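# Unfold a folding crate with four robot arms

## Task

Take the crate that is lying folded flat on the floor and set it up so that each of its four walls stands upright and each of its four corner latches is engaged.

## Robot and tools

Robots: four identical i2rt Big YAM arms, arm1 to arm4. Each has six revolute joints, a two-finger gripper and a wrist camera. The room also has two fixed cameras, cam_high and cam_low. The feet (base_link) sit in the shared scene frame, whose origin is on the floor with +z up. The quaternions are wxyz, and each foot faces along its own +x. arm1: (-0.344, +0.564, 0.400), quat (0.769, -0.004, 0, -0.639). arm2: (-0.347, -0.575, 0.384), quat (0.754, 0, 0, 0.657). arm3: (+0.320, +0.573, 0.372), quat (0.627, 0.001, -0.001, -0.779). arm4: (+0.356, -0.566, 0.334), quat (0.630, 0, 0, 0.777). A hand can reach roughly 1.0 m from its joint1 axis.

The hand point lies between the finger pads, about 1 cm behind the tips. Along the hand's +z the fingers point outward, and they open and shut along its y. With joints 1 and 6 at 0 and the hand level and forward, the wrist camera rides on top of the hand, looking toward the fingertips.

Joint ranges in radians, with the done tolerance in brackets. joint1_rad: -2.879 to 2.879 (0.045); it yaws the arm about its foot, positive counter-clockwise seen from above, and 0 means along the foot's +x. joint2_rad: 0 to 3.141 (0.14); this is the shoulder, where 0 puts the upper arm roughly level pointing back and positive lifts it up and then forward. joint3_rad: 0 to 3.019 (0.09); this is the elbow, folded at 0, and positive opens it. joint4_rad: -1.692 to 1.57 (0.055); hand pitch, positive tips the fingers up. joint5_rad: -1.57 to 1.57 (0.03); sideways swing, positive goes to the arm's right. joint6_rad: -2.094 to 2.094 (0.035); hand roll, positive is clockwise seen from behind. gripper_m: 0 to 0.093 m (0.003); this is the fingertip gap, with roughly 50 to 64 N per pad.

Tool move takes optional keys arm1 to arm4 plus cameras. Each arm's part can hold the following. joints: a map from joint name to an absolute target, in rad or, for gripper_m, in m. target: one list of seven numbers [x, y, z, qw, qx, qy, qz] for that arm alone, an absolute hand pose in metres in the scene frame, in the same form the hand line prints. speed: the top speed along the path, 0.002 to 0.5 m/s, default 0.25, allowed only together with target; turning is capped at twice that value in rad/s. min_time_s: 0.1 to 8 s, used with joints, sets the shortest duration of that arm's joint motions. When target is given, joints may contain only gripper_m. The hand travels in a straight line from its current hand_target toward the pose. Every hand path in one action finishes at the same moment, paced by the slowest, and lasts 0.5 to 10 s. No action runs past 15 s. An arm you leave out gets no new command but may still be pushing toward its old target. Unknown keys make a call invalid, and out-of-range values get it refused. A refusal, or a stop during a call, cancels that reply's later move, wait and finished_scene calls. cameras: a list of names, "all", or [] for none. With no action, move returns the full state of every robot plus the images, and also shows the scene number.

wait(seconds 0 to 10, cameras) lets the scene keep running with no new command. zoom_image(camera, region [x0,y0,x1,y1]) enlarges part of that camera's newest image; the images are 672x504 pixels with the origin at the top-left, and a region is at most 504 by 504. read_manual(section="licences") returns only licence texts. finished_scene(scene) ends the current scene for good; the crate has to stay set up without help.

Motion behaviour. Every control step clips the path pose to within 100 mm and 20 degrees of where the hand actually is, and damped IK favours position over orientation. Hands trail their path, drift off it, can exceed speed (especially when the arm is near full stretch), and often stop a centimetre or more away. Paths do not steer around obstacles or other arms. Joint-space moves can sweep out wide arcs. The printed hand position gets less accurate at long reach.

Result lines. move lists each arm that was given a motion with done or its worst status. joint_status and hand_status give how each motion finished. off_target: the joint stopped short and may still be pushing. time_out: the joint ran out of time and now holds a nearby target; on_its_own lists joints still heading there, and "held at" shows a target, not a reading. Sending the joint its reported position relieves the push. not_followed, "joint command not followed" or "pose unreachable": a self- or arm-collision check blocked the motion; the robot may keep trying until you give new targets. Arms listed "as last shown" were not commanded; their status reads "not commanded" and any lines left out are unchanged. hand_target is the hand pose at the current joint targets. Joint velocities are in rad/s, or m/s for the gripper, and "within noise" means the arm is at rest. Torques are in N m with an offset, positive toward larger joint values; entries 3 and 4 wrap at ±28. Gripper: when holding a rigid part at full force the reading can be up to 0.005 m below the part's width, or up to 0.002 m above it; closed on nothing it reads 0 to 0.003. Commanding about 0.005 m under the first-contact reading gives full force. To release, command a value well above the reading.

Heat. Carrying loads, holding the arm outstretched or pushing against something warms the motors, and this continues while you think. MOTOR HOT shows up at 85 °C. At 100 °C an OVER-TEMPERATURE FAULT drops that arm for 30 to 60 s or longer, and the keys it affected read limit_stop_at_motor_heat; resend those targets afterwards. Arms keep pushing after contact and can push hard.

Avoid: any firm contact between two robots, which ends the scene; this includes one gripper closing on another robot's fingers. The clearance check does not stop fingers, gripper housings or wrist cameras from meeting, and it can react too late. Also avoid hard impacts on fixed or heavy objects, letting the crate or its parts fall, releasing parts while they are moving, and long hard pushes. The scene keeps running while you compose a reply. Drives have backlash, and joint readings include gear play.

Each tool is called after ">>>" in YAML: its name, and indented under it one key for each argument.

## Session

>>> move:

>>> zoom_image:
  camera: "cam_high"
  region: [240, 240, 440, 420]

>>> zoom_image:
  camera: "cam_low"
  region: [210, 240, 480, 390]

Scene clock: 0.00 s.
Joint torques (N m): no reading
Motor temperatures (°C): arm1=[27 28 27 26 23 23 25] | arm2=[23 24 24 24 27 26 24] | arm3=[26 24 27 23 25 23 27] | arm4=[24 26 26 29 26 24 26]
Heat: arm1: hottest joint2_rad 28 °C; arm2: hottest joint5_rad 27 °C; arm3: hottest joint3_rad 27 °C; arm4: hottest joint4_rad 29 °C.
Joint velocities: within noise
arm1.joint_positions: joint1_rad=+0.789 joint2_rad=+0.609 joint3_rad=+1.408 joint4_rad=-1.451 joint5_rad=+0.217 joint6_rad=-0.687 gripper_m=+0.09396
arm1.joint_status: not commanded
arm1.hand: x=-0.1883 y=+0.4177 z=+0.9285 quat_wxyz=(-0.292, -0.006, -0.892, +0.344) (m; scene frame)
arm1.hand_target: x=-0.1903 y=+0.4192 z=+0.9383 quat_wxyz=(-0.301, -0.007, -0.887, +0.350) (m; scene frame)
arm1.hand_status: not commanded
arm2.joint_positions: joint1_rad=-0.187 joint2_rad=+0.597 joint3_rad=+1.311 joint4_rad=-1.291 joint5_rad=+0.240 joint6_rad=-0.242 gripper_m=+0.09396
arm2.joint_status: not commanded
arm2.hand: x=-0.2313 y=-0.3616 z=+0.9012 quat_wxyz=(-0.466, +0.549, -0.680, -0.136) (m; scene frame)
arm2.hand_target: x=-0.2318 y=-0.3633 z=+0.9149 quat_wxyz=(-0.477, +0.543, -0.676, -0.143) (m; scene frame)
arm2.hand_status: not commanded
arm3.joint_positions: joint1_rad=+0.868 joint2_rad=+0.636 joint3_rad=+1.401 joint4_rad=-1.459 joint5_rad=+0.267 joint6_rad=-0.464 gripper_m=+0.09396
arm3.joint_status: not commanded
arm3.hand: x=+0.4150 y=+0.3713 z=+0.8920 quat_wxyz=(-0.249, -0.258, -0.861, +0.361) (m; scene frame)
arm3.hand_target: x=+0.4139 y=+0.3728 z=+0.9011 quat_wxyz=(-0.257, -0.258, -0.856, +0.367) (m; scene frame)
arm3.hand_status: not commanded
arm4.joint_positions: joint1_rad=-0.127 joint2_rad=+0.607 joint3_rad=+1.357 joint4_rad=-1.287 joint5_rad=+0.181 joint6_rad=-0.762 gripper_m=+0.09396
arm4.joint_status: not commanded
arm4.hand: x=+0.3685 y=-0.3250 z=+0.8718 quat_wxyz=(-0.478, +0.793, -0.350, -0.141) (m; scene frame)
arm4.hand_target: x=+0.3687 y=-0.3277 z=+0.8812 quat_wxyz=(-0.487, +0.788, -0.349, -0.145) (m; scene frame)
arm4.hand_status: not commanded
pictures: arm1_cam_wrist, arm2_cam_wrist, arm3_cam_wrist, arm4_cam_wrist, cam_high, cam_low

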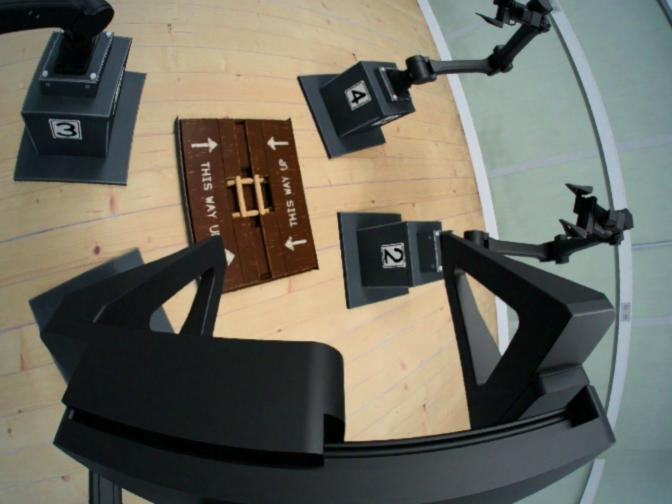

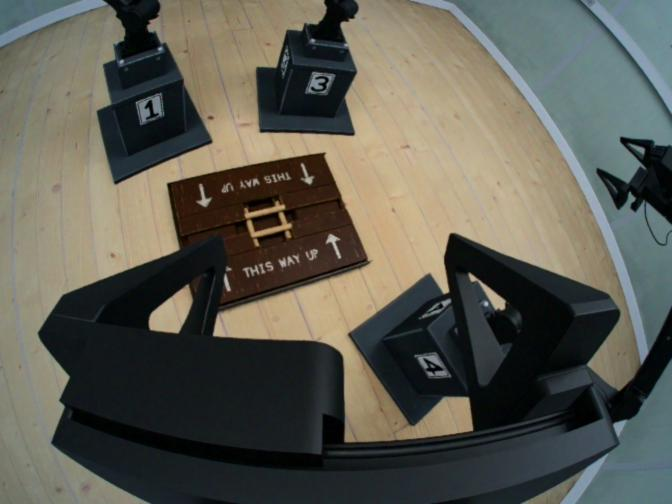

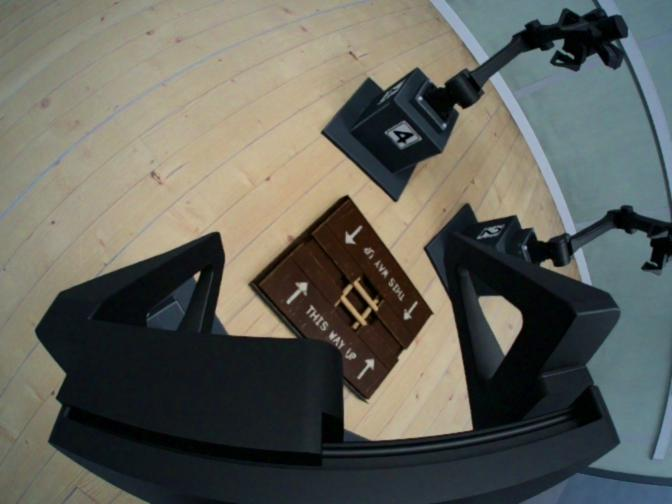

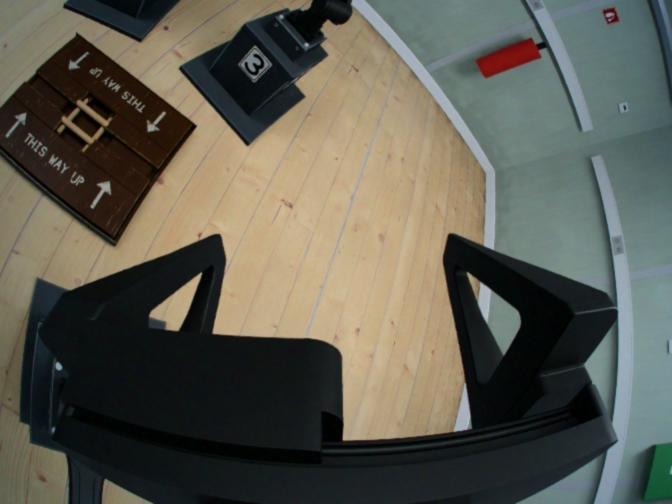

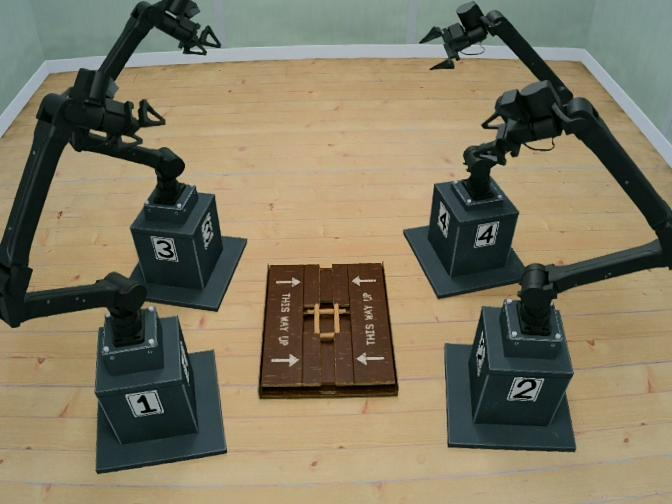

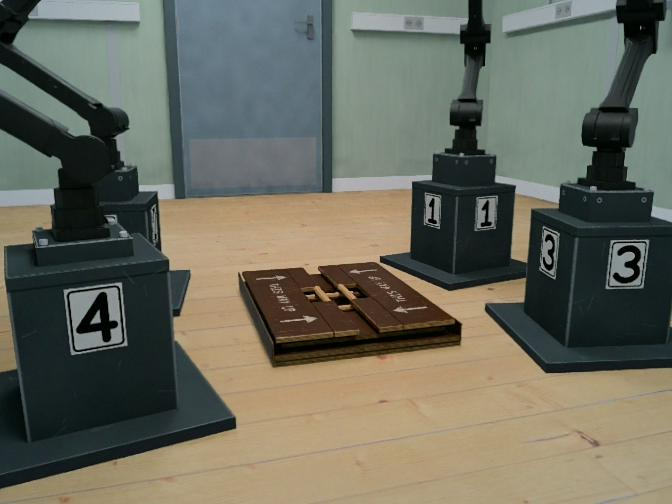

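Scaled by 2.520 from the camera's 672x504 image, which has a finer 960x720 frame.

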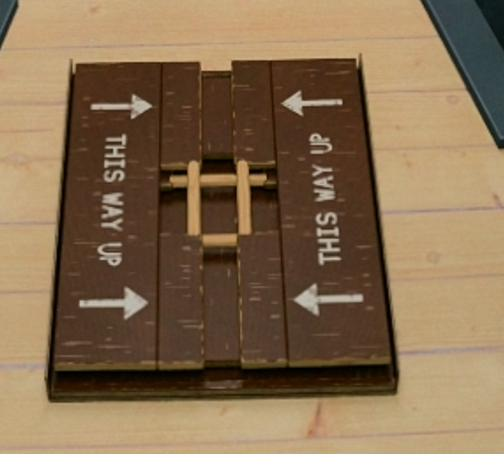

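Scaled by 1.867 from the camera's 672x504 image, which has a finer 960x720 frame.

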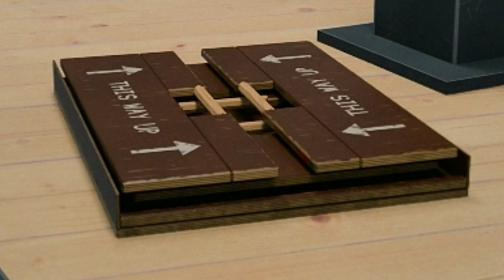

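>>> move:
  arm1: {"target": [-0.017, 0.063, 0.135, 0, 0, 0.9816, -0.1908], "speed": 0.35, "joints": {"gripper_m": 0.042}}
  arm4: {"target": [-0.033, -0.068, 0.118, -0.3827, 0.9239, 0, 0], "speed": 0.35, "joints": {"gripper_m": 0.042}}
  arm2: {"target": [-0.35, -0.2, 0.48, 0, 0.7071, -0.7071, 0], "speed": 0.35, "joints": {"gripper_m": 0.042}}
  arm3: {"target": [0.33, 0.2, 0.48, 0, 0.7071, 0.7071, 0], "speed": 0.35, "joints": {"gripper_m": 0.042}}
  cameras: ["arm1_cam_wrist", "arm4_cam_wrist", "cam_high"]

Scene clock: 12.77 s.
Joint torques (N m): arm1=[-0.85 -22.01 5.72 0.73 0.32 0.01] | arm2=[0.73 -11.34 8.9 0.64 -0.09 -0.08] | arm3=[-1.44 -8.59 8.09 0.8 0 0.14] | arm4=[2.37 -17.9 6.75 0.62 0.05 -0.02]
Motor temperatures (°C): arm1=[27 28 28 26 23 23 25] | arm2=[23 24 25 24 27 26 24] | arm3=[26 24 28 23 25 23 27] | arm4=[24 26 27 29 26 24 26]
Heat: arm1: hottest joint2_rad 28 °C; arm2: hottest joint5_rad 27 °C; arm3: hottest joint3_rad 28 °C; arm4: hottest joint4_rad 29 °C.
move: arm1 off_target; arm2 off_target; arm3 off_target; arm4 off_target
Joint velocities: within noise
arm1.joint_positions: joint1_rad=+0.476 joint2_rad=+2.458 joint3_rad=+1.304 joint4_rad=-0.121 joint5_rad=+0.211 joint6_rad=-0.946 gripper_m=+0.04206
arm1.joint_status: all done
arm1.hand: x=-0.0163 y=+0.0791 z=+0.1351 quat_wxyz=(-0.002, +0.003, -0.983, +0.182) (m; scene frame)
arm1.hand_target: x=-0.0168 y=+0.0699 z=+0.1319 quat_wxyz=(+0.000, +0.004, -0.983, +0.184) (m; scene frame)
arm1.hand_status: off_target (0.016 m and 1.1 deg from the pose sent, 0.886 m and 39.4 deg at the start)
arm2.joint_positions: joint1_rad=+0.141 joint2_rad=+1.424 joint3_rad=+0.920 joint4_rad=-1.124 joint5_rad=+0.005 joint6_rad=+0.010 gripper_m=+0.04213
arm2.joint_status: all done
arm2.hand: x=-0.3470 y=-0.2213 z=+0.4671 quat_wxyz=(+0.018, +0.705, -0.709, +0.022) (m; scene frame)
arm2.hand_target: x=-0.3508 y=-0.2025 z=+0.4794 quat_wxyz=(+0.002, +0.710, -0.704, +0.004) (m; scene frame)
arm2.hand_status: off_target (0.025 m and 3.3 deg from the pose sent, 0.467 m and 59.2 deg at the start)
arm3.joint_positions: joint1_rad=+0.249 joint2_rad=+1.395 joint3_rad=+0.956 joint4_rad=-1.162 joint5_rad=+0.006 joint6_rad=+0.024 gripper_m=+0.04213
arm3.joint_status: all done
arm3.hand: x=+0.3304 y=+0.2128 z=+0.4767 quat_wxyz=(+0.012, -0.704, -0.710, -0.009) (m; scene frame)
arm3.hand_target: x=+0.3272 y=+0.2014 z=+0.4784 quat_wxyz=(+0.005, -0.711, -0.703, -0.004) (m; scene frame)
arm3.hand_status: off_target (0.013 m and 1.8 deg from the pose sent, 0.454 m and 75.4 deg at the start)
arm4.joint_positions: joint1_rad=+0.590 joint2_rad=+2.421 joint3_rad=+1.221 joint4_rad=+0.232 joint5_rad=+0.540 joint6_rad=-0.918 gripper_m=+0.04207
arm4.joint_status: all done
arm4.hand: x=-0.0218 y=-0.0716 z=+0.1236 quat_wxyz=(-0.383, +0.924, -0.013, +0.001) (m; scene frame)
arm4.hand_target: x=-0.0272 y=-0.0715 z=+0.1149 quat_wxyz=(-0.379, +0.925, +0.000, +0.006) (m; scene frame)
arm4.hand_status: off_target (0.013 m and 1.5 deg from the pose sent, 0.892 m and 47.4 deg at the start)
pictures: arm1_cam_wrist, arm4_cam_wrist, cam_high

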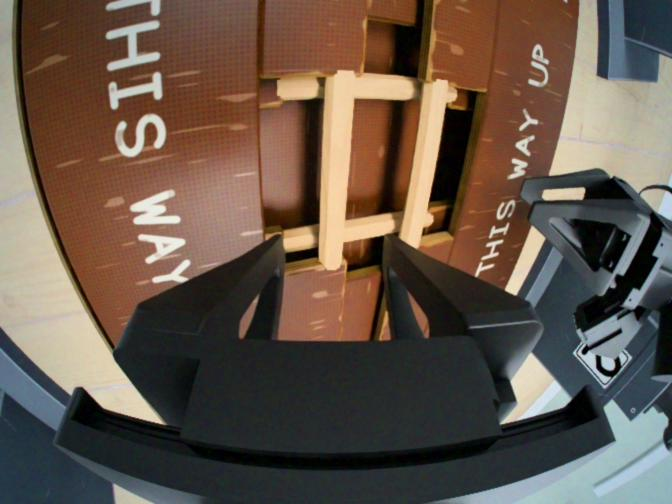

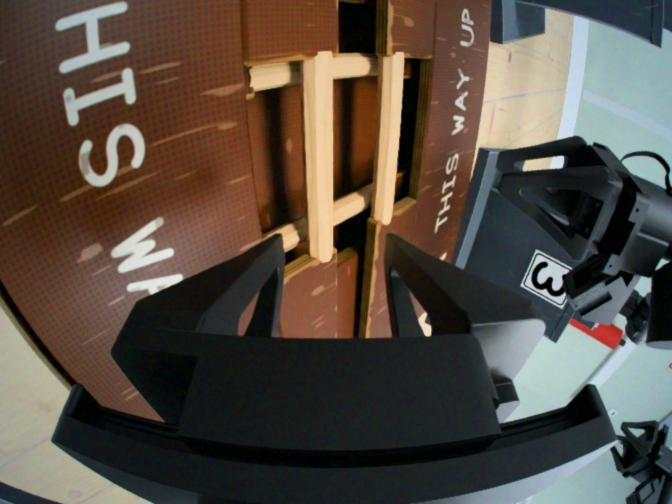

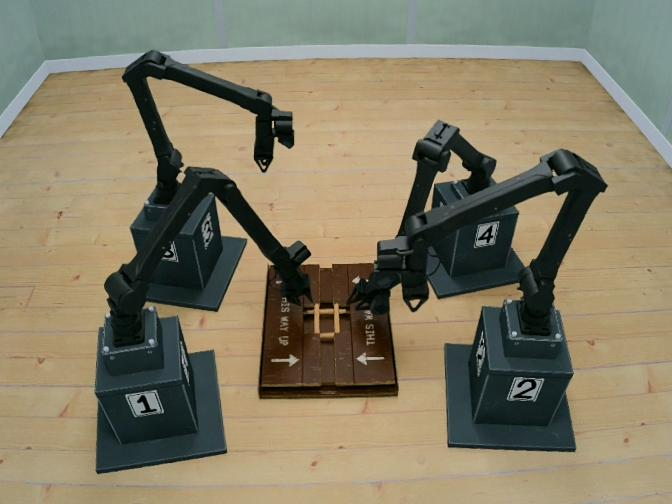

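>>> move:
  arm1: {"target": [-0.0165, 0.0365, 0.056, 0, 0, 0.9816, -0.1908], "speed": 0.15}
  cameras: ["arm1_cam_wrist"]

Scene clock: 15.70 s.
Joint torques (N m): arm1=[-0.97 -23.94 5.5 1.5 0.23 0] | arm2=[0.67 -11.34 8.92 0.65 -0.09 -0.08] | arm3=[-2.08 -8.82 8.18 0.7 0 0.15] | arm4=[2.2 -17.96 6.76 0.62 0.05 -0.03]
Motor temperatures (°C): arm1=[27 28 28 26 23 23 25] | arm2=[23 24 25 24 27 26 24] | arm3=[26 24 28 23 25 23 27] | arm4=[24 26 27 29 26 24 26]
Heat: arm1: hottest joint2_rad 28 °C; arm2: hottest joint5_rad 27 °C; arm3: hottest joint3_rad 28 °C; arm4: hottest joint4_rad 29 °C.
move: arm1 off_target
Joint velocities: within noise
arm1.joint_positions: joint1_rad=+0.442 joint2_rad=+2.665 joint3_rad=+1.491 joint4_rad=-0.098 joint5_rad=+0.211 joint6_rad=-0.971 gripper_m=+0.04206
arm1.joint_status: not commanded
arm1.hand: x=-0.0186 y=+0.0476 z=+0.0593 quat_wxyz=(+0.003, -0.002, -0.983, +0.184) (m; scene frame)
arm1.hand_target: x=-0.0172 y=+0.0369 z=+0.0566 quat_wxyz=(+0.000, -0.001, -0.982, +0.191) (m; scene frame)
arm1.hand_status: off_target (0.012 m and 0.9 deg from the pose sent, 0.090 m and 1.1 deg at the start)
arm2, arm3: as last shown
arm4.joint_positions: joint1_rad=+0.585 joint2_rad=+2.421 joint3_rad=+1.221 joint4_rad=+0.232 joint5_rad=+0.540 joint6_rad=-0.918 gripper_m=+0.04207
arm4.joint_status: not commanded
arm4.hand: x=-0.0195 y=-0.0699 z=+0.1236 quat_wxyz=(-0.383, +0.924, -0.015, +0.002) (m; scene frame)
arm4.hand_target: x=-0.0249 y=-0.0698 z=+0.1149 quat_wxyz=(-0.379, +0.925, -0.002, +0.007) (m; scene frame)
arm4.hand_status: not commanded
pictures: arm1_cam_wrist

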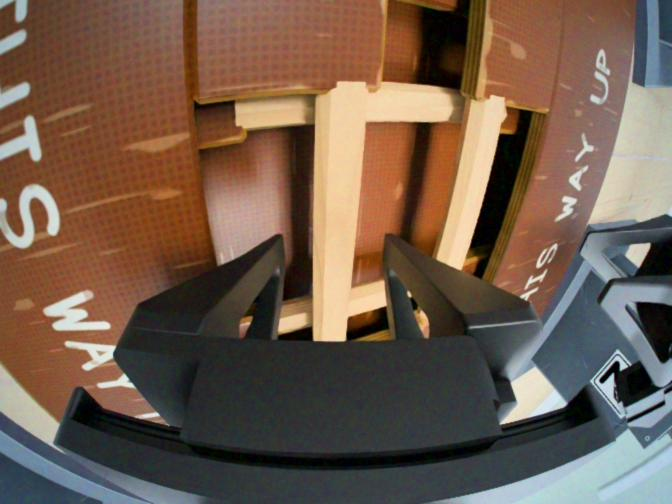

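>>> move:
  arm1: {"target": [-0.0165, 0.0285, 0.0345, 0, 0, 0.9816, -0.1908], "speed": 0.1}
  cameras: []

>>> move:
  arm1: {"joints": {"gripper_m": 0.012}}
  cameras: ["arm1_cam_wrist"]

>>> move:
  arm1: {"target": [-0.0165, 0.053, 0.128, 0, 0, 0.9483, -0.3173], "speed": 0.12}
  cameras: ["arm1_cam_wrist"]

>>> move:
  arm1: {"target": [-0.0165, 0.103, 0.19, 0, 0, 0.9063, -0.4226], "speed": 0.12}
  arm4: {"target": [-0.0287, -0.0206, 0.094, -0.1908, 0.9816, 0, 0]}
  cameras: ["arm1_cam_wrist", "arm4_cam_wrist", "cam_low"]

Scene clock: 23.07 s.
Joint torques (N m): arm1=[-0.79 -23.24 5.74 1.39 0.12 -0.03] | arm2=[0.73 -11.34 8.92 0.64 -0.09 -0.08] | arm3=[-1.49 -8.35 8.24 0.77 -0.01 0.17] | arm4=[2.14 -17.9 6.76 0.62 0.05 -0.03]
Motor temperatures (°C): arm1=[27 29 28 26 23 23 25] | arm2=[23 25 26 24 27 26 24] | arm3=[26 24 29 23 25 23 27] | arm4=[24 27 27 29 26 24 26]
Heat: arm1: hottest joint2_rad 29 °C; arm2: hottest joint5_rad 27 °C; arm3: hottest joint3_rad 29 °C; arm4: hottest joint4_rad 29 °C.
move: arm1 off_target
Joint velocities: within noise
arm1.joint_positions: joint1_rad=+0.438 joint2_rad=+2.722 joint3_rad=+1.554 joint4_rad=-0.098 joint5_rad=+0.211 joint6_rad=-0.980 gripper_m=+0.04206
arm1.joint_status: not commanded
arm1.hand: x=-0.0156 y=+0.0384 z=+0.0397 quat_wxyz=(+0.002, +0.000, -0.983, +0.186) (m; scene frame)
arm1.hand_target: x=-0.0157 y=+0.0292 z=+0.0345 quat_wxyz=(+0.000, +0.001, -0.982, +0.191) (m; scene frame)
arm1.hand_status: off_target (0.011 m and 0.6 deg from the pose sent, 0.031 m and 0.9 deg at the start)
arm2, arm3, arm4: as last shown
pictures: none
No camera images: "cameras" was empty.

Scene clock: 23.77 s.
Joint torques (N m): arm1=[-1.26 -23.3 5.61 1.39 0.32 -0.17] | arm2=[0.73 -11.28 8.91 0.65 -0.09 -0.08] | arm3=[-1.44 -8.82 8.24 0.83 0 0.17] | arm4=[2.2 -17.9 6.76 0.62 0.05 -0.03]
Motor temperatures (°C): arm1=[27 29 28 26 23 23 25] | arm2=[23 25 26 24 27 26 24] | arm3=[26 24 29 23 25 23 27] | arm4=[24 27 27 29 26 24 26]
Heat: arm1: hottest joint2_rad 29 °C; arm2: hottest joint5_rad 27 °C; arm3: hottest joint3_rad 29 °C; arm4: hottest joint4_rad 29 °C.
move: arm1 off_target
Joint velocities: within noise
arm1.joint_positions: joint1_rad=+0.438 joint2_rad=+2.722 joint3_rad=+1.554 joint4_rad=-0.098 joint5_rad=+0.208 joint6_rad=-0.951 gripper_m=+0.01697
arm1.joint_status: gripper_m off_target (ended at +0.01700, target +0.01200)
arm1.hand: x=-0.0152 y=+0.0386 z=+0.0396 quat_wxyz=(-0.002, -0.014, -0.983, +0.185) (m; scene frame)
arm1.hand_target: x=-0.0156 y=+0.0293 z=+0.0345 quat_wxyz=(-0.001, -0.003, -0.982, +0.191) (m; scene frame)
arm1.hand_status: not commanded
arm2, arm3, arm4: as last shown
pictures: arm1_cam_wrist

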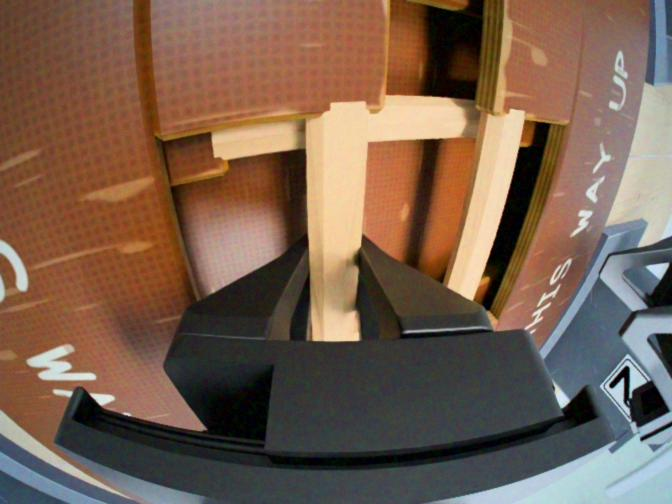

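Scene clock: 25.57 s.
Joint torques (N m): arm1=[0.03 -27.34 0.8 1.16 0.54 -0.11] | arm2=[0.73 -11.28 8.9 0.64 -0.09 -0.08] | arm3=[-1.67 -8.23 8.21 0.84 0 0.17] | arm4=[2.2 -17.96 6.76 0.62 0.05 -0.03]
Motor temperatures (°C): arm1=[27 29 28 26 23 23 25] | arm2=[23 25 26 24 27 26 24] | arm3=[26 24 29 23 25 23 27] | arm4=[24 27 27 29 26 24 26]
Heat: arm1: hottest joint2_rad 29 °C; arm2: hottest joint5_rad 27 °C; arm3: hottest joint3_rad 29 °C; arm4: hottest joint4_rad 29 °C.
move: arm1 off_target
Joint velocities: within noise
arm1.joint_positions: joint1_rad=+0.490 joint2_rad=+2.567 joint3_rad=+1.293 joint4_rad=+0.236 joint5_rad=+0.376 joint6_rad=-0.968 gripper_m=+0.01694
arm1.joint_status: not commanded
arm1.hand: x=-0.0161 y=+0.0473 z=+0.1121 quat_wxyz=(-0.007, -0.014, -0.948, +0.318) (m; scene frame)
arm1.hand_target: x=-0.0163 y=+0.0514 z=+0.1273 quat_wxyz=(+0.000, +0.001, -0.948, +0.318) (m; scene frame)
arm1.hand_status: off_target (0.017 m and 1.8 deg from the pose sent, 0.090 m and 15.7 deg at the start)
arm2, arm3, arm4: as last shown
pictures: arm1_cam_wrist

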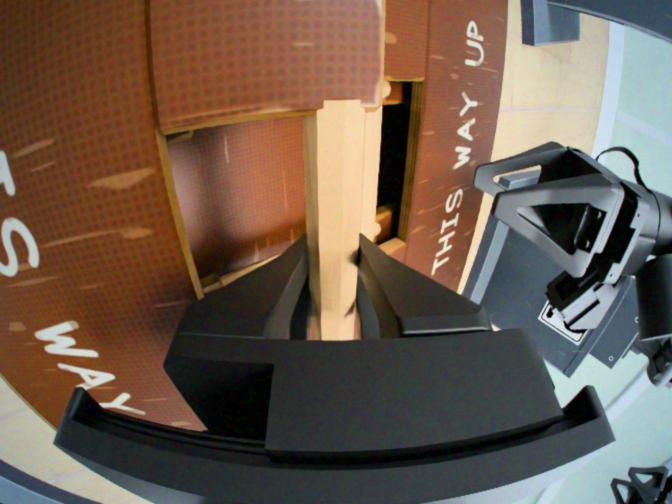

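Scene clock: 27.37 s.
Joint torques (N m): arm1=[0.5 -23.94 -0.25 1.47 0.67 -0.02] | arm2=[0.67 -11.4 8.92 0.65 -0.09 -0.08] | arm3=[-2.02 -8.64 8.14 0.85 -0.01 0.15] | arm4=[1.55 -19.66 9.37 0.17 -0.1 0]
Motor temperatures (°C): arm1=[27 29 28 26 23 23 25] | arm2=[23 25 26 24 27 26 24] | arm3=[26 24 29 23 25 23 27] | arm4=[24 27 27 29 26 24 26]
Heat: arm1: hottest joint2_rad 29 °C; arm2: hottest joint5_rad 27 °C; arm3: hottest joint3_rad 29 °C; arm4: hottest joint4_rad 29 °C.
move: arm1 off_target; arm4 off_target
Joint velocities: within noise
arm1.joint_positions: joint1_rad=+0.585 joint2_rad=+2.438 joint3_rad=+1.052 joint4_rad=+0.525 joint5_rad=+0.559 joint6_rad=-0.986 gripper_m=+0.01732
arm1.joint_status: not commanded
arm1.hand: x=-0.0158 y=+0.0897 z=+0.1810 quat_wxyz=(-0.005, -0.011, -0.905, +0.425) (m; scene frame)
arm1.hand_target: x=-0.0188 y=+0.1006 z=+0.1893 quat_wxyz=(+0.003, +0.003, -0.906, +0.423) (m; scene frame)
arm1.hand_status: off_target (0.016 m and 1.4 deg from the pose sent, 0.096 m and 13.0 deg at the start)
arm2, arm3: as last shown
arm4.joint_positions: joint1_rad=+0.474 joint2_rad=+2.475 joint3_rad=+1.529 joint4_rad=-0.311 joint5_rad=+0.235 joint6_rad=-0.918 gripper_m=+0.04207
arm4.joint_status: not commanded
arm4.hand: x=-0.0283 y=-0.0282 z=+0.1046 quat_wxyz=(-0.193, +0.981, -0.004, -0.005) (m; scene frame)
arm4.hand_target: x=-0.0301 y=-0.0231 z=+0.0941 quat_wxyz=(-0.190, +0.982, +0.001, -0.003) (m; scene frame)
arm4.hand_status: off_target (0.013 m and 0.8 deg from the pose sent, 0.058 m and 23.1 deg at the start)
pictures: arm1_cam_wrist, arm4_cam_wrist, cam_low

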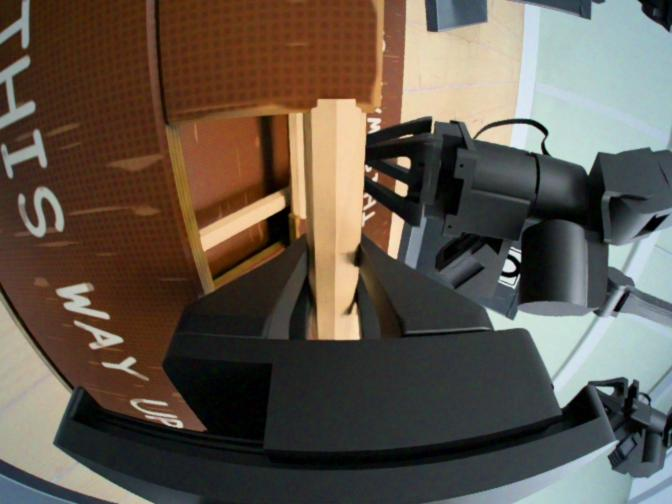

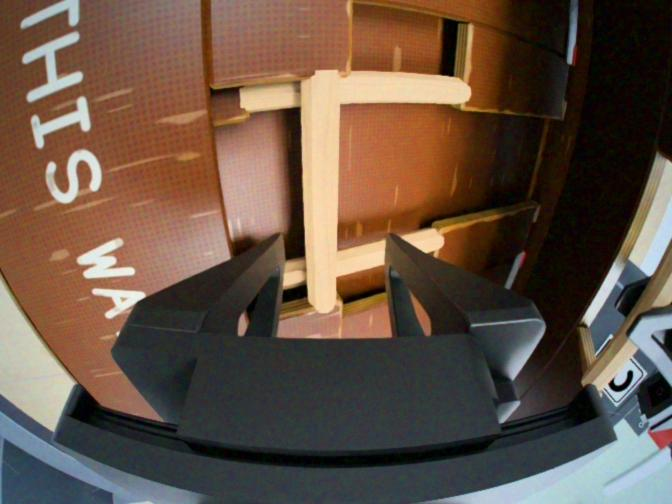

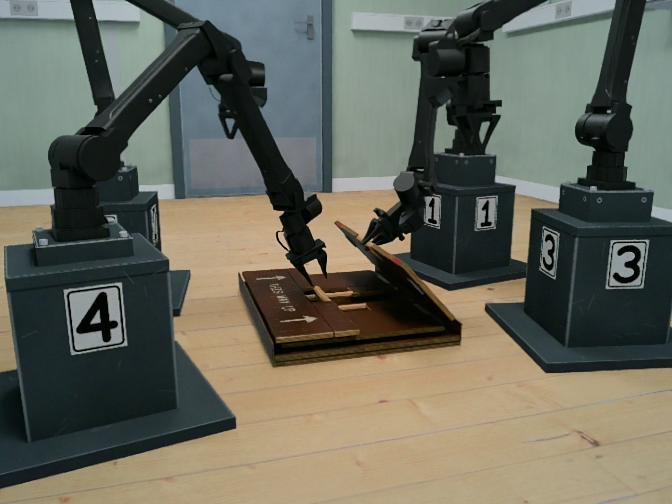

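>>> move:
  arm1: {"target": [-0.0165, 0.161, 0.224, 0, 0, 0.8572, -0.515], "speed": 0.12}
  arm4: {"target": [-0.0275, -0.0055, 0.0275, -0.1908, 0.9816, 0, 0], "speed": 0.12}
  cameras: ["arm4_cam_wrist"]

Scene clock: 34.47 s.
Joint torques (N m): arm1=[0.62 -20.37 -0.65 2.22 0.68 0.08] | arm2=[0.67 -11.34 8.92 0.66 -0.09 -0.08] | arm3=[-1.49 -8.53 8.21 0.73 -0.05 0.15] | arm4=[1.03 -20.48 8.88 0.95 -0.1 -0.07]
Motor temperatures (°C): arm1=[27 29 28 26 23 23 25] | arm2=[23 25 27 24 27 26 24] | arm3=[26 24 30 23 25 23 27] | arm4=[24 27 27 29 26 24 26]
Heat: arm1: hottest joint2_rad 29 °C; arm2: hottest joint3_rad 27 °C; arm3: hottest joint3_rad 30 °C; arm4: hottest joint4_rad 29 °C.
move: arm1 off_target; arm4 off_target
Joint velocities: within noise
arm1.joint_positions: joint1_rad=+0.718 joint2_rad=+2.407 joint3_rad=+0.885 joint4_rad=+0.808 joint5_rad=+0.769 joint6_rad=-1.005 gripper_m=+0.01737
arm1.joint_status: not commanded
arm1.hand: x=-0.0140 y=+0.1475 z=+0.2224 quat_wxyz=(-0.003, -0.011, -0.856, +0.517) (m; scene frame)
arm1.hand_target: x=-0.0176 y=+0.1569 z=+0.2250 quat_wxyz=(+0.001, -0.002, -0.856, +0.516) (m; scene frame)
arm1.hand_status: off_target (0.014 m and 1.3 deg from the pose sent, 0.083 m and 11.8 deg at the start)
arm2, arm3: as last shown
arm4.joint_positions: joint1_rad=+0.455 joint2_rad=+2.638 joint3_rad=+1.655 joint4_rad=-0.290 joint5_rad=+0.235 joint6_rad=-0.929 gripper_m=+0.04206
arm4.joint_status: not commanded
arm4.hand: x=-0.0234 y=-0.0130 z=+0.0381 quat_wxyz=(-0.188, +0.982, -0.008, +0.003) (m; scene frame)
arm4.hand_target: x=-0.0245 y=-0.0057 z=+0.0272 quat_wxyz=(-0.191, +0.982, -0.002, +0.001) (m; scene frame)
arm4.hand_status: off_target (0.014 m and 1.0 deg from the pose sent, 0.080 m and 0.8 deg at the start)
pictures: arm4_cam_wrist

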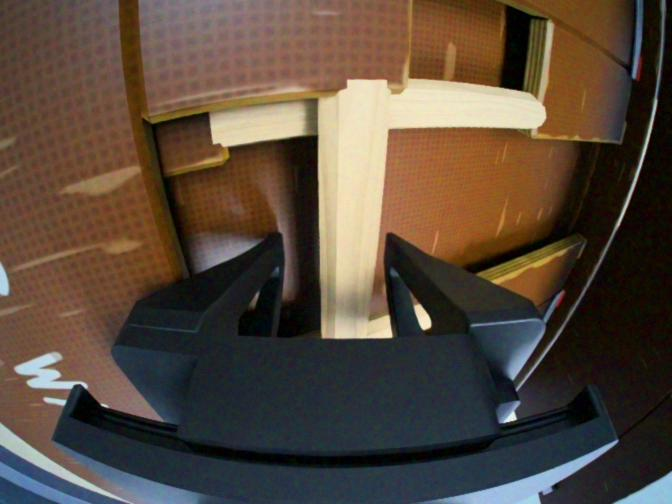

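>>> move:
  arm1: {"target": [-0.0165, 0.2, 0.241, 0, 0, 0.8141, -0.5807], "speed": 0.1, "joints": {"gripper_m": 0.0145}}
  arm4: {"target": [-0.0275, -0.0005, 0.0285, -0.1908, 0.9816, 0, 0]}
  cameras: []

>>> move:
  arm1: {"target": [-0.0165, 0.218, 0.244, 0, 0, 0.8141, -0.5807], "speed": 0.1}
  arm4: {"joints": {"gripper_m": 0.012}}
  cameras: ["arm1_cam_wrist", "arm4_cam_wrist"]

>>> move:
  arm4: {"target": [-0.0275, -0.032, 0.125, -0.3173, 0.9483, 0, 0], "speed": 0.12}
  cameras: ["arm4_cam_wrist", "cam_high", "cam_low"]

Scene clock: 37.93 s.
Joint torques (N m): arm1=[0.38 -19.25 -0.81 3.17 0.96 0.02] | arm2=[0.73 -11.34 8.91 0.65 -0.09 -0.08] | arm3=[-1.67 -8.59 8.09 0.75 0.02 0.16] | arm4=[1.14 -20.6 9.11 0.47 -0.1 -0.06]
Motor temperatures (°C): arm1=[27 30 28 26 23 23 25] | arm2=[23 25 27 24 27 26 24] | arm3=[26 24 30 23 25 23 27] | arm4=[24 28 27 29 26 25 26]
Heat: arm1: hottest joint2_rad 30 °C; arm2: hottest joint3_rad 27 °C; arm3: hottest joint3_rad 30 °C; arm4: hottest joint4_rad 29 °C.
move: arm1 off_target; arm4 off_target
Joint velocities: within noise
arm1.joint_positions: joint1_rad=+0.827 joint2_rad=+2.453 joint3_rad=+0.816 joint4_rad=+1.037 joint5_rad=+0.925 joint6_rad=-1.052 gripper_m=+0.01702
arm1.joint_status: all done
arm1.hand: x=-0.0124 y=+0.1909 z=+0.2367 quat_wxyz=(-0.002, -0.007, -0.817, +0.577) (m; scene frame)
arm1.hand_target: x=-0.0129 y=+0.1969 z=+0.2424 quat_wxyz=(-0.002, -0.002, -0.812, +0.583) (m; scene frame)
arm1.hand_status: off_target (0.011 m and 1.0 deg from the pose sent, 0.056 m and 8.8 deg at the start)
arm2, arm3: as last shown
arm4.joint_positions: joint1_rad=+0.455 joint2_rad=+2.641 joint3_rad=+1.672 joint4_rad=-0.290 joint5_rad=+0.232 joint6_rad=-0.935 gripper_m=+0.04206
arm4.joint_status: not commanded
arm4.hand: x=-0.0288 y=-0.0071 z=+0.0408 quat_wxyz=(-0.192, +0.981, -0.005, -0.002) (m; scene frame)
arm4.hand_target: x=-0.0272 y=-0.0010 z=+0.0291 quat_wxyz=(-0.191, +0.982, +0.000, +0.000) (m; scene frame)
arm4.hand_status: off_target (0.014 m and 0.7 deg from the pose sent, 0.016 m and 1.0 deg at the start)
pictures: none
No camera images: "cameras" was empty.

Scene clock: 38.90 s.
Joint torques (N m): arm1=[1.55 -19.25 -2.07 2.19 0.87 0.17] | arm2=[0.67 -11.34 8.91 0.65 -0.09 -0.08] | arm3=[-1.55 -8.47 8.29 0.81 0.04 0.14] | arm4=[1.14 -20.72 9.07 0.58 -0.02 -0.08]
Motor temperatures (°C): arm1=[27 30 28 26 23 23 25] | arm2=[23 25 27 24 27 26 24] | arm3=[26 25 30 23 25 23 27] | arm4=[24 28 27 29 26 25 26]
Heat: arm1: hottest joint2_rad 30 °C; arm2: hottest joint3_rad 27 °C; arm3: hottest joint3_rad 30 °C; arm4: hottest joint4_rad 29 °C.
move: arm1 off_target; arm4 off_target
Joint velocities: within noise
arm1.joint_positions: joint1_rad=+0.866 joint2_rad=+2.452 joint3_rad=+0.795 joint4_rad=+1.038 joint5_rad=+0.961 joint6_rad=-1.026 gripper_m=+0.01678
arm1.joint_status: not commanded
arm1.hand: x=-0.0121 y=+0.2077 z=+0.2378 quat_wxyz=(-0.002, -0.006, -0.814, +0.580) (m; scene frame)
arm1.hand_target: x=-0.0160 y=+0.2174 z=+0.2441 quat_wxyz=(-0.002, -0.002, -0.814, +0.581) (m; scene frame)
arm1.hand_status: off_target (0.013 m and 0.7 deg from the pose sent, 0.028 m and 1.0 deg at the start)
arm2.joint_positions: joint1_rad=+0.141 joint2_rad=+1.424 joint3_rad=+0.920 joint4_rad=-1.124 joint5_rad=+0.005 joint6_rad=+0.010 gripper_m=+0.04213
arm2.joint_status: not commanded
arm2.hand: x=-0.3470 y=-0.2213 z=+0.4671 quat_wxyz=(+0.018, +0.705, -0.709, +0.022) (m; scene frame)
arm2.hand_target: x=-0.3508 y=-0.2025 z=+0.4794 quat_wxyz=(+0.002, +0.710, -0.704, +0.004) (m; scene frame)
arm2.hand_status: not commanded
arm3.joint_positions: joint1_rad=+0.249 joint2_rad=+1.395 joint3_rad=+0.956 joint4_rad=-1.162 joint5_rad=+0.006 joint6_rad=+0.024 gripper_m=+0.04213
arm3.joint_status: not commanded
arm3.hand: x=+0.3304 y=+0.2128 z=+0.4767 quat_wxyz=(+0.012, -0.704, -0.710, -0.009) (m; scene frame)
arm3.hand_target: x=+0.3272 y=+0.2014 z=+0.4784 quat_wxyz=(+0.005, -0.711, -0.703, -0.004) (m; scene frame)
arm3.hand_status: not commanded
arm4.joint_positions: joint1_rad=+0.456 joint2_rad=+2.644 joint3_rad=+1.672 joint4_rad=-0.293 joint5_rad=+0.229 joint6_rad=-0.926 gripper_m=+0.01547
arm4.joint_status: gripper_m off_target (ended at +0.01550, target +0.01200)
arm4.hand: x=-0.0288 y=-0.0095 z=+0.0384 quat_wxyz=(-0.189, +0.982, -0.008, -0.003) (m; scene frame)
arm4.hand_target: x=-0.0278 y=-0.0022 z=+0.0282 quat_wxyz=(-0.190, +0.982, -0.003, -0.001) (m; scene frame)
arm4.hand_status: not commanded
pictures: arm1_cam_wrist, arm4_cam_wrist

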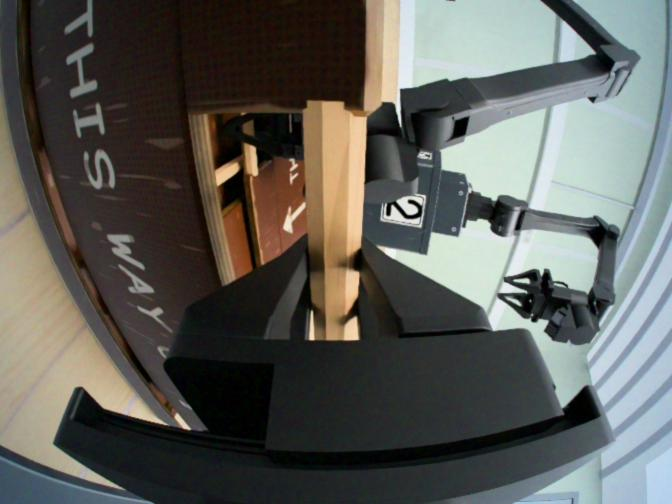

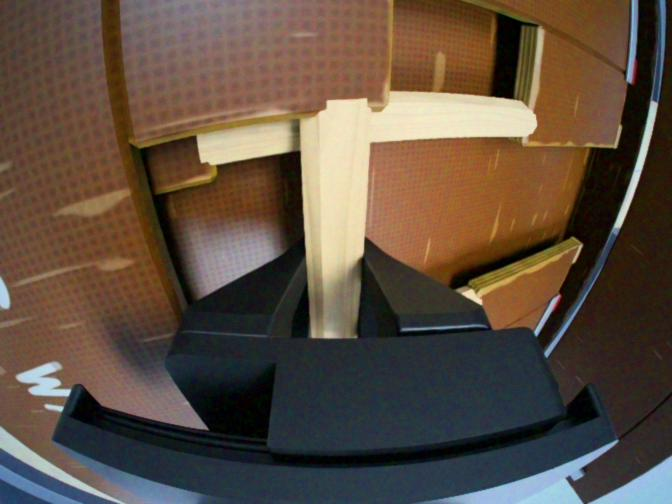

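Scene clock: 40.70 s.
Joint torques (N m): arm1=[1.49 -20.13 -2.18 2.1 0.87 0.16] | arm2=[0.73 -11.34 8.91 0.64 -0.09 -0.08] | arm3=[-1.44 -8.41 8.18 0.8 0 0.13] | arm4=[2.49 -24.47 3.15 0.17 0 0.03]
Motor temperatures (°C): arm1=[27 30 28 26 23 23 26] | arm2=[23 25 27 24 27 26 24] | arm3=[26 25 30 23 25 23 27] | arm4=[24 28 27 29 26 25 26]
Heat: arm1: hottest joint2_rad 30 °C; arm2: hottest joint3_rad 27 °C; arm3: hottest joint3_rad 30 °C; arm4: hottest joint4_rad 29 °C.
move: arm4 off_target
Joint velocities: within noise
arm1, arm2, arm3: as last shown
arm4.joint_positions: joint1_rad=+0.510 joint2_rad=+2.466 joint3_rad=+1.406 joint4_rad=+0.029 joint5_rad=+0.418 joint6_rad=-0.950 gripper_m=+0.01549
arm4.joint_status: not commanded
arm4.hand: x=-0.0288 y=-0.0173 z=+0.1159 quat_wxyz=(-0.329, +0.944, -0.010, -0.005) (m; scene frame)
arm4.hand_target: x=-0.0284 y=-0.0279 z=+0.1260 quat_wxyz=(-0.322, +0.947, +0.002, -0.001) (m; scene frame)
arm4.hand_status: off_target (0.017 m and 1.9 deg from the pose sent, 0.089 m and 15.3 deg at the start)
pictures: arm4_cam_wrist, cam_high, cam_low

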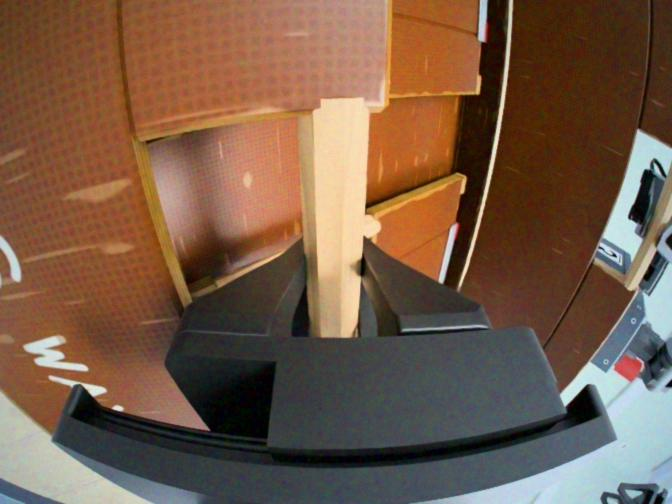

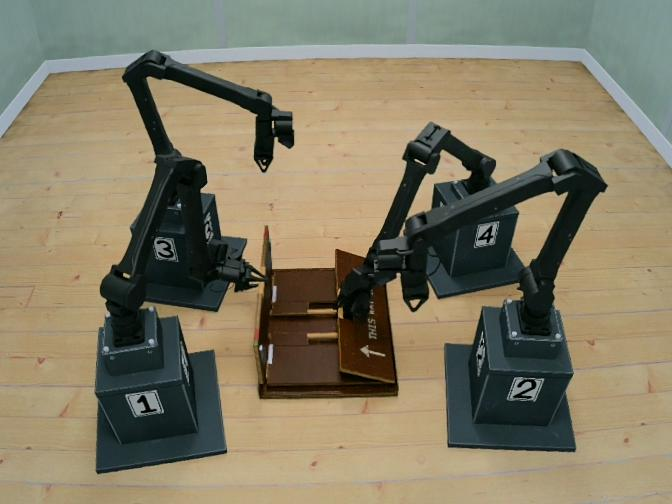

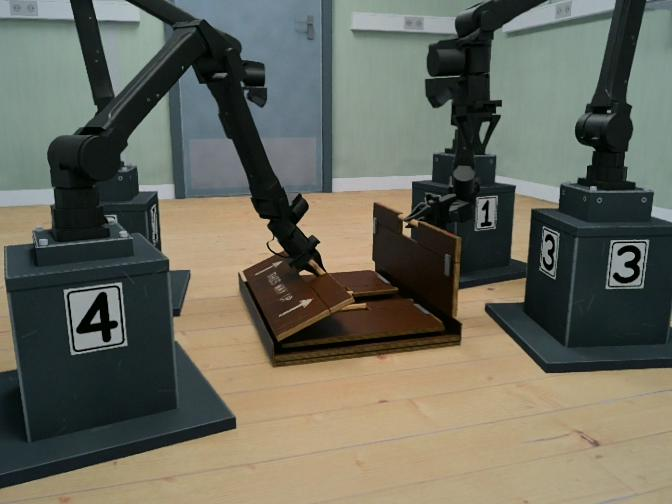

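>>> move:
  arm1: {"target": [-0.0165, 0.222, 0.2455, 0, 0, 0.8141, -0.5807], "speed": 0.1}
  arm4: {"target": [-0.0285, -0.077, 0.19, -0.4384, 0.8988, 0, 0], "speed": 0.12}
  cameras: []

>>> move:
  arm4: {"target": [-0.0285, -0.131, 0.229, -0.5373, 0.8434, 0, 0], "speed": 0.12}
  arm3: {"target": [0.14, 0.05, 0.34, -0.1228, 0.6964, 0.6964, -0.1228]}
  arm2: {"target": [-0.17, -0.04, 0.34, -0.1228, 0.6964, -0.6964, 0.1228]}
  cameras: ["cam_high"]

>>> move:
  arm4: {"target": [-0.0285, -0.178, 0.246, -0.5878, 0.809, 0, 0], "speed": 0.12}
  arm3: {"target": [0.0386, -0.0235, 0.105, -0.1228, 0.6964, 0.6964, -0.1228], "speed": 0.2}
  arm2: {"target": [-0.1235, 0.016, 0.19, -0.1228, 0.6964, -0.6964, 0.1228], "speed": 0.2}
  cameras: ["arm3_cam_wrist", "arm2_cam_wrist", "cam_high", "cam_low"]

Scene clock: 47.33 s.
Joint torques (N m): arm1=[1.73 -20.54 -2.66 2.09 1.09 0.17] | arm2=[0.73 -11.34 8.91 0.64 -0.09 -0.08] | arm3=[-1.26 -8.35 7.98 0.79 0.01 0.18] | arm4=[2.96 -21.19 2.5 0.9 0.14 0.12]
Motor temperatures (°C): arm1=[27 30 28 26 23 23 26] | arm2=[23 25 28 24 27 26 24] | arm3=[26 25 31 23 25 23 27] | arm4=[24 28 27 29 26 24 27]
Heat: arm1: hottest joint2_rad 30 °C; arm2: hottest joint3_rad 28 °C; arm3: hottest joint3_rad 31 °C; arm4: hottest joint4_rad 29 °C.
move: arm1 off_target; arm4 off_target
Joint velocities: within noise
arm1.joint_positions: joint1_rad=+0.866 joint2_rad=+2.452 joint3_rad=+0.795 joint4_rad=+1.038 joint5_rad=+0.962 joint6_rad=-1.026 gripper_m=+0.01677
arm1.joint_status: not commanded
arm1.hand: x=-0.0123 y=+0.2076 z=+0.2380 quat_wxyz=(-0.001, -0.007, -0.814, +0.581) (m; scene frame)
arm1.hand_target: x=-0.0166 y=+0.2212 z=+0.2451 quat_wxyz=(+0.001, +0.001, -0.814, +0.581) (m; scene frame)
arm1.hand_status: off_target (0.017 m and 0.8 deg from the pose sent, 0.017 m and 0.7 deg at the start)
arm2, arm3: as last shown
arm4.joint_positions: joint1_rad=+0.605 joint2_rad=+2.314 joint3_rad=+1.161 joint4_rad=+0.305 joint5_rad=+0.620 joint6_rad=-0.975 gripper_m=+0.01563
arm4.joint_status: not commanded
arm4.hand: x=-0.0285 y=-0.0622 z=+0.1870 quat_wxyz=(-0.441, +0.897, -0.011, -0.001) (m; scene frame)
arm4.hand_target: x=-0.0273 y=-0.0768 z=+0.1888 quat_wxyz=(-0.435, +0.900, +0.002, +0.004) (m; scene frame)
arm4.hand_status: off_target (0.015 m and 1.3 deg from the pose sent, 0.095 m and 13.7 deg at the start)
pictures: none
No camera images: "cameras" was empty.

Scene clock: 49.40 s.
Joint torques (N m): arm1=[1.73 -20.31 -2.45 1.89 1.1 0.15] | arm2=[0.03 -19.25 8.17 0.75 0.36 -0.12] | arm3=[-1.14 -13.57 8.65 0.83 0.44 -0.04] | arm4=[2.78 -18.9 2.14 1.85 0.35 0.05]
Motor temperatures (°C): arm1=[27 30 28 26 23 23 26] | arm2=[23 25 28 24 27 26 24] | arm3=[26 25 31 23 25 23 27] | arm4=[24 28 27 29 26 24 27]
Heat: arm1: hottest joint2_rad 30 °C; arm2: hottest joint3_rad 28 °C; arm3: hottest joint3_rad 31 °C; arm4: hottest joint4_rad 29 °C.
move: arm2 off_target; arm3 off_target; arm4 off_target
Joint velocities: within noise
arm1: as last shown
arm2.joint_positions: joint1_rad=-0.077 joint2_rad=+2.024 joint3_rad=+1.288 joint4_rad=-0.804 joint5_rad=+0.327 joint6_rad=-0.216 gripper_m=+0.04213
arm2.joint_status: not commanded
arm2.hand: x=-0.1774 y=-0.0603 z=+0.3306 quat_wxyz=(-0.101, +0.697, -0.698, +0.129) (m; scene frame)
arm2.hand_target: x=-0.1703 y=-0.0418 z=+0.3388 quat_wxyz=(-0.118, +0.695, -0.699, +0.120) (m; scene frame)
arm2.hand_status: off_target (0.024 m and 2.6 deg from the pose sent, 0.283 m and 19.9 deg at the start)
arm3.joint_positions: joint1_rad=-0.001 joint2_rad=+1.952 joint3_rad=+1.242 joint4_rad=-0.807 joint5_rad=+0.327 joint6_rad=-0.231 gripper_m=+0.04213
arm3.joint_status: not commanded
arm3.hand: x=+0.1517 y=+0.0697 z=+0.3403 quat_wxyz=(+0.122, -0.696, -0.699, +0.108) (m; scene frame)
arm3.hand_target: x=+0.1425 y=+0.0529 z=+0.3389 quat_wxyz=(+0.118, -0.697, -0.697, +0.119) (m; scene frame)
arm3.hand_status: off_target (0.023 m and 1.7 deg from the pose sent, 0.285 m and 19.8 deg at the start)
arm4.joint_positions: joint1_rad=+0.723 joint2_rad=+2.266 joint3_rad=+0.984 joint4_rad=+0.614 joint5_rad=+0.821 joint6_rad=-1.032 gripper_m=+0.01566
arm4.joint_status: not commanded
arm4.hand: x=-0.0302 y=-0.1193 z=+0.2266 quat_wxyz=(-0.537, +0.843, -0.010, -0.002) (m; scene frame)
arm4.hand_target: x=-0.0295 y=-0.1290 z=+0.2303 quat_wxyz=(-0.538, +0.843, +0.000, +0.000) (m; scene frame)
arm4.hand_status: off_target (0.012 m and 1.2 deg from the pose sent, 0.081 m and 12.7 deg at the start)
pictures: cam_high

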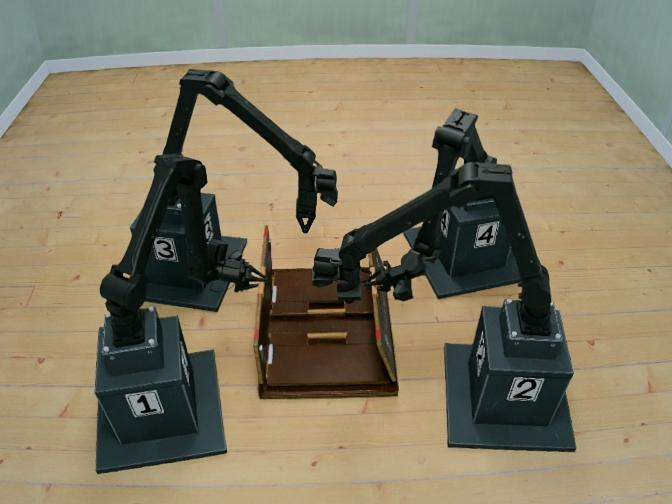

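Scene clock: 51.70 s.
Joint torques (N m): arm1=[1.85 -20.19 -2.69 1.95 1.12 0.17] | arm2=[-0.79 -22.77 7.25 0.8 0.35 -0.1] | arm3=[-1.49 -17.38 7.42 0.43 0.31 0.01] | arm4=[2.43 -17.49 1.89 2.65 0.74 -0.08]
Motor temperatures (°C): arm1=[27 31 28 26 24 23 26] | arm2=[23 25 28 24 27 26 24] | arm3=[26 25 31 23 25 23 27] | arm4=[24 28 27 29 26 24 27]
Heat: arm1: hottest joint2_rad 31 °C; arm2: hottest joint3_rad 28 °C; arm3: hottest joint3_rad 31 °C; arm4: hottest joint4_rad 29 °C.
move: arm2 off_target; arm3 off_target; arm4 done
Joint velocities: within noise
arm1: as last shown
arm2.joint_positions: joint1_rad=-0.128 joint2_rad=+2.417 joint3_rad=+1.542 joint4_rad=-0.639 joint5_rad=+0.332 joint6_rad=-0.277 gripper_m=+0.04213
arm2.joint_status: not commanded
arm2.hand: x=-0.1325 y=-0.0019 z=+0.1842 quat_wxyz=(-0.107, +0.698, -0.696, +0.130) (m; scene frame)
arm2.hand_target: x=-0.1228 y=+0.0140 z=+0.1899 quat_wxyz=(-0.123, +0.696, -0.697, +0.123) (m; scene frame)
arm2.hand_status: off_target (0.021 m and 2.0 deg from the pose sent, 0.169 m and 2.6 deg at the start)
arm3.joint_positions: joint1_rad=-0.132 joint2_rad=+2.573 joint3_rad=+1.688 joint4_rad=-0.558 joint5_rad=+0.327 joint6_rad=-0.369 gripper_m=+0.04213
arm3.joint_status: not commanded
arm3.hand: x=+0.0469 y=-0.0184 z=+0.1153 quat_wxyz=(+0.121, -0.696, -0.697, +0.124) (m; scene frame)
arm3.hand_target: x=+0.0391 y=-0.0213 z=+0.1049 quat_wxyz=(+0.121, -0.697, -0.696, +0.123) (m; scene frame)
arm3.hand_status: off_target (0.014 m and 0.3 deg from the pose sent, 0.277 m and 1.7 deg at the start)
arm4.joint_positions: joint1_rad=+0.833 joint2_rad=+2.266 joint3_rad=+0.883 joint4_rad=+0.784 joint5_rad=+0.953 joint6_rad=-1.047 gripper_m=+0.01504
arm4.joint_status: not commanded
arm4.hand: x=-0.0315 y=-0.1745 z=+0.2382 quat_wxyz=(-0.580, +0.814, -0.006, -0.005) (m; scene frame)
arm4.hand_target: x=-0.0300 y=-0.1789 z=+0.2456 quat_wxyz=(-0.588, +0.809, -0.002, -0.002) (m; scene frame)
arm4.hand_status: done (0.009 m and 1.4 deg from the pose sent, 0.062 m and 7.1 deg at the start)
pictures: arm2_cam_wrist, arm3_cam_wrist, cam_high, cam_low

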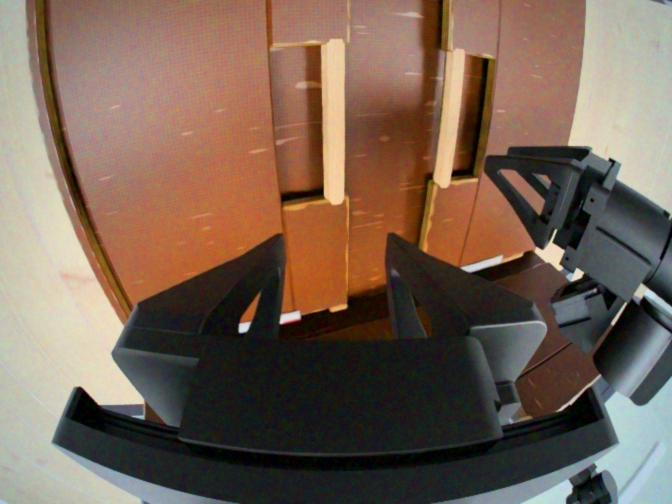

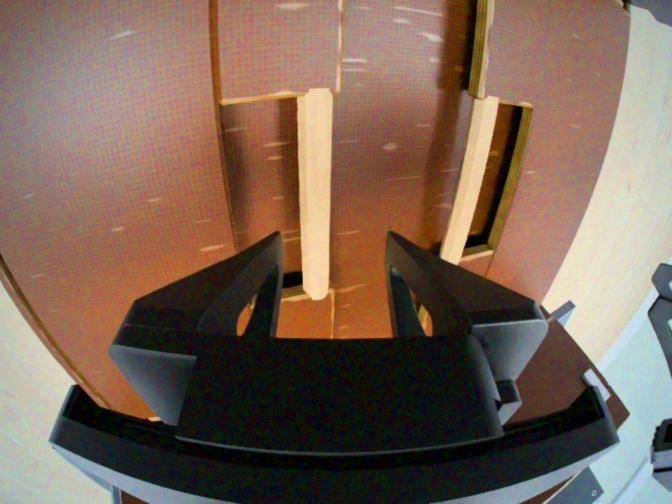

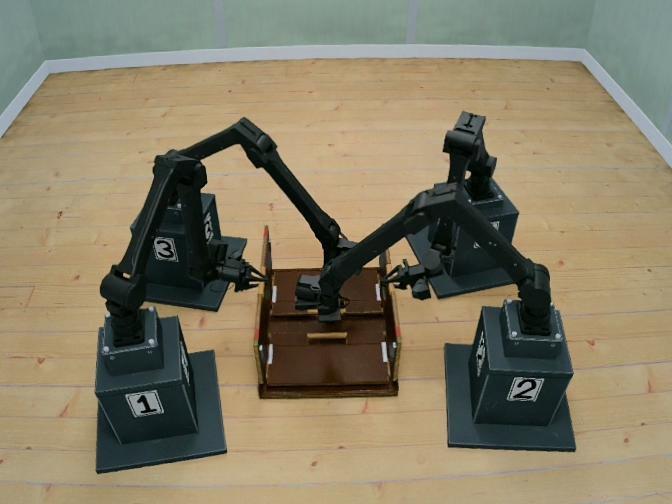

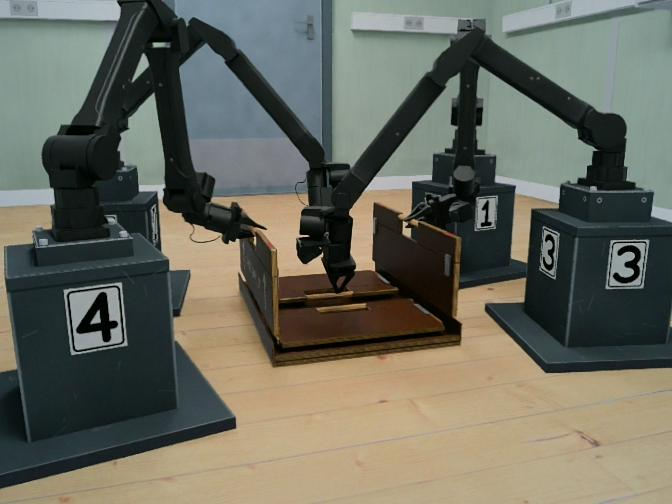

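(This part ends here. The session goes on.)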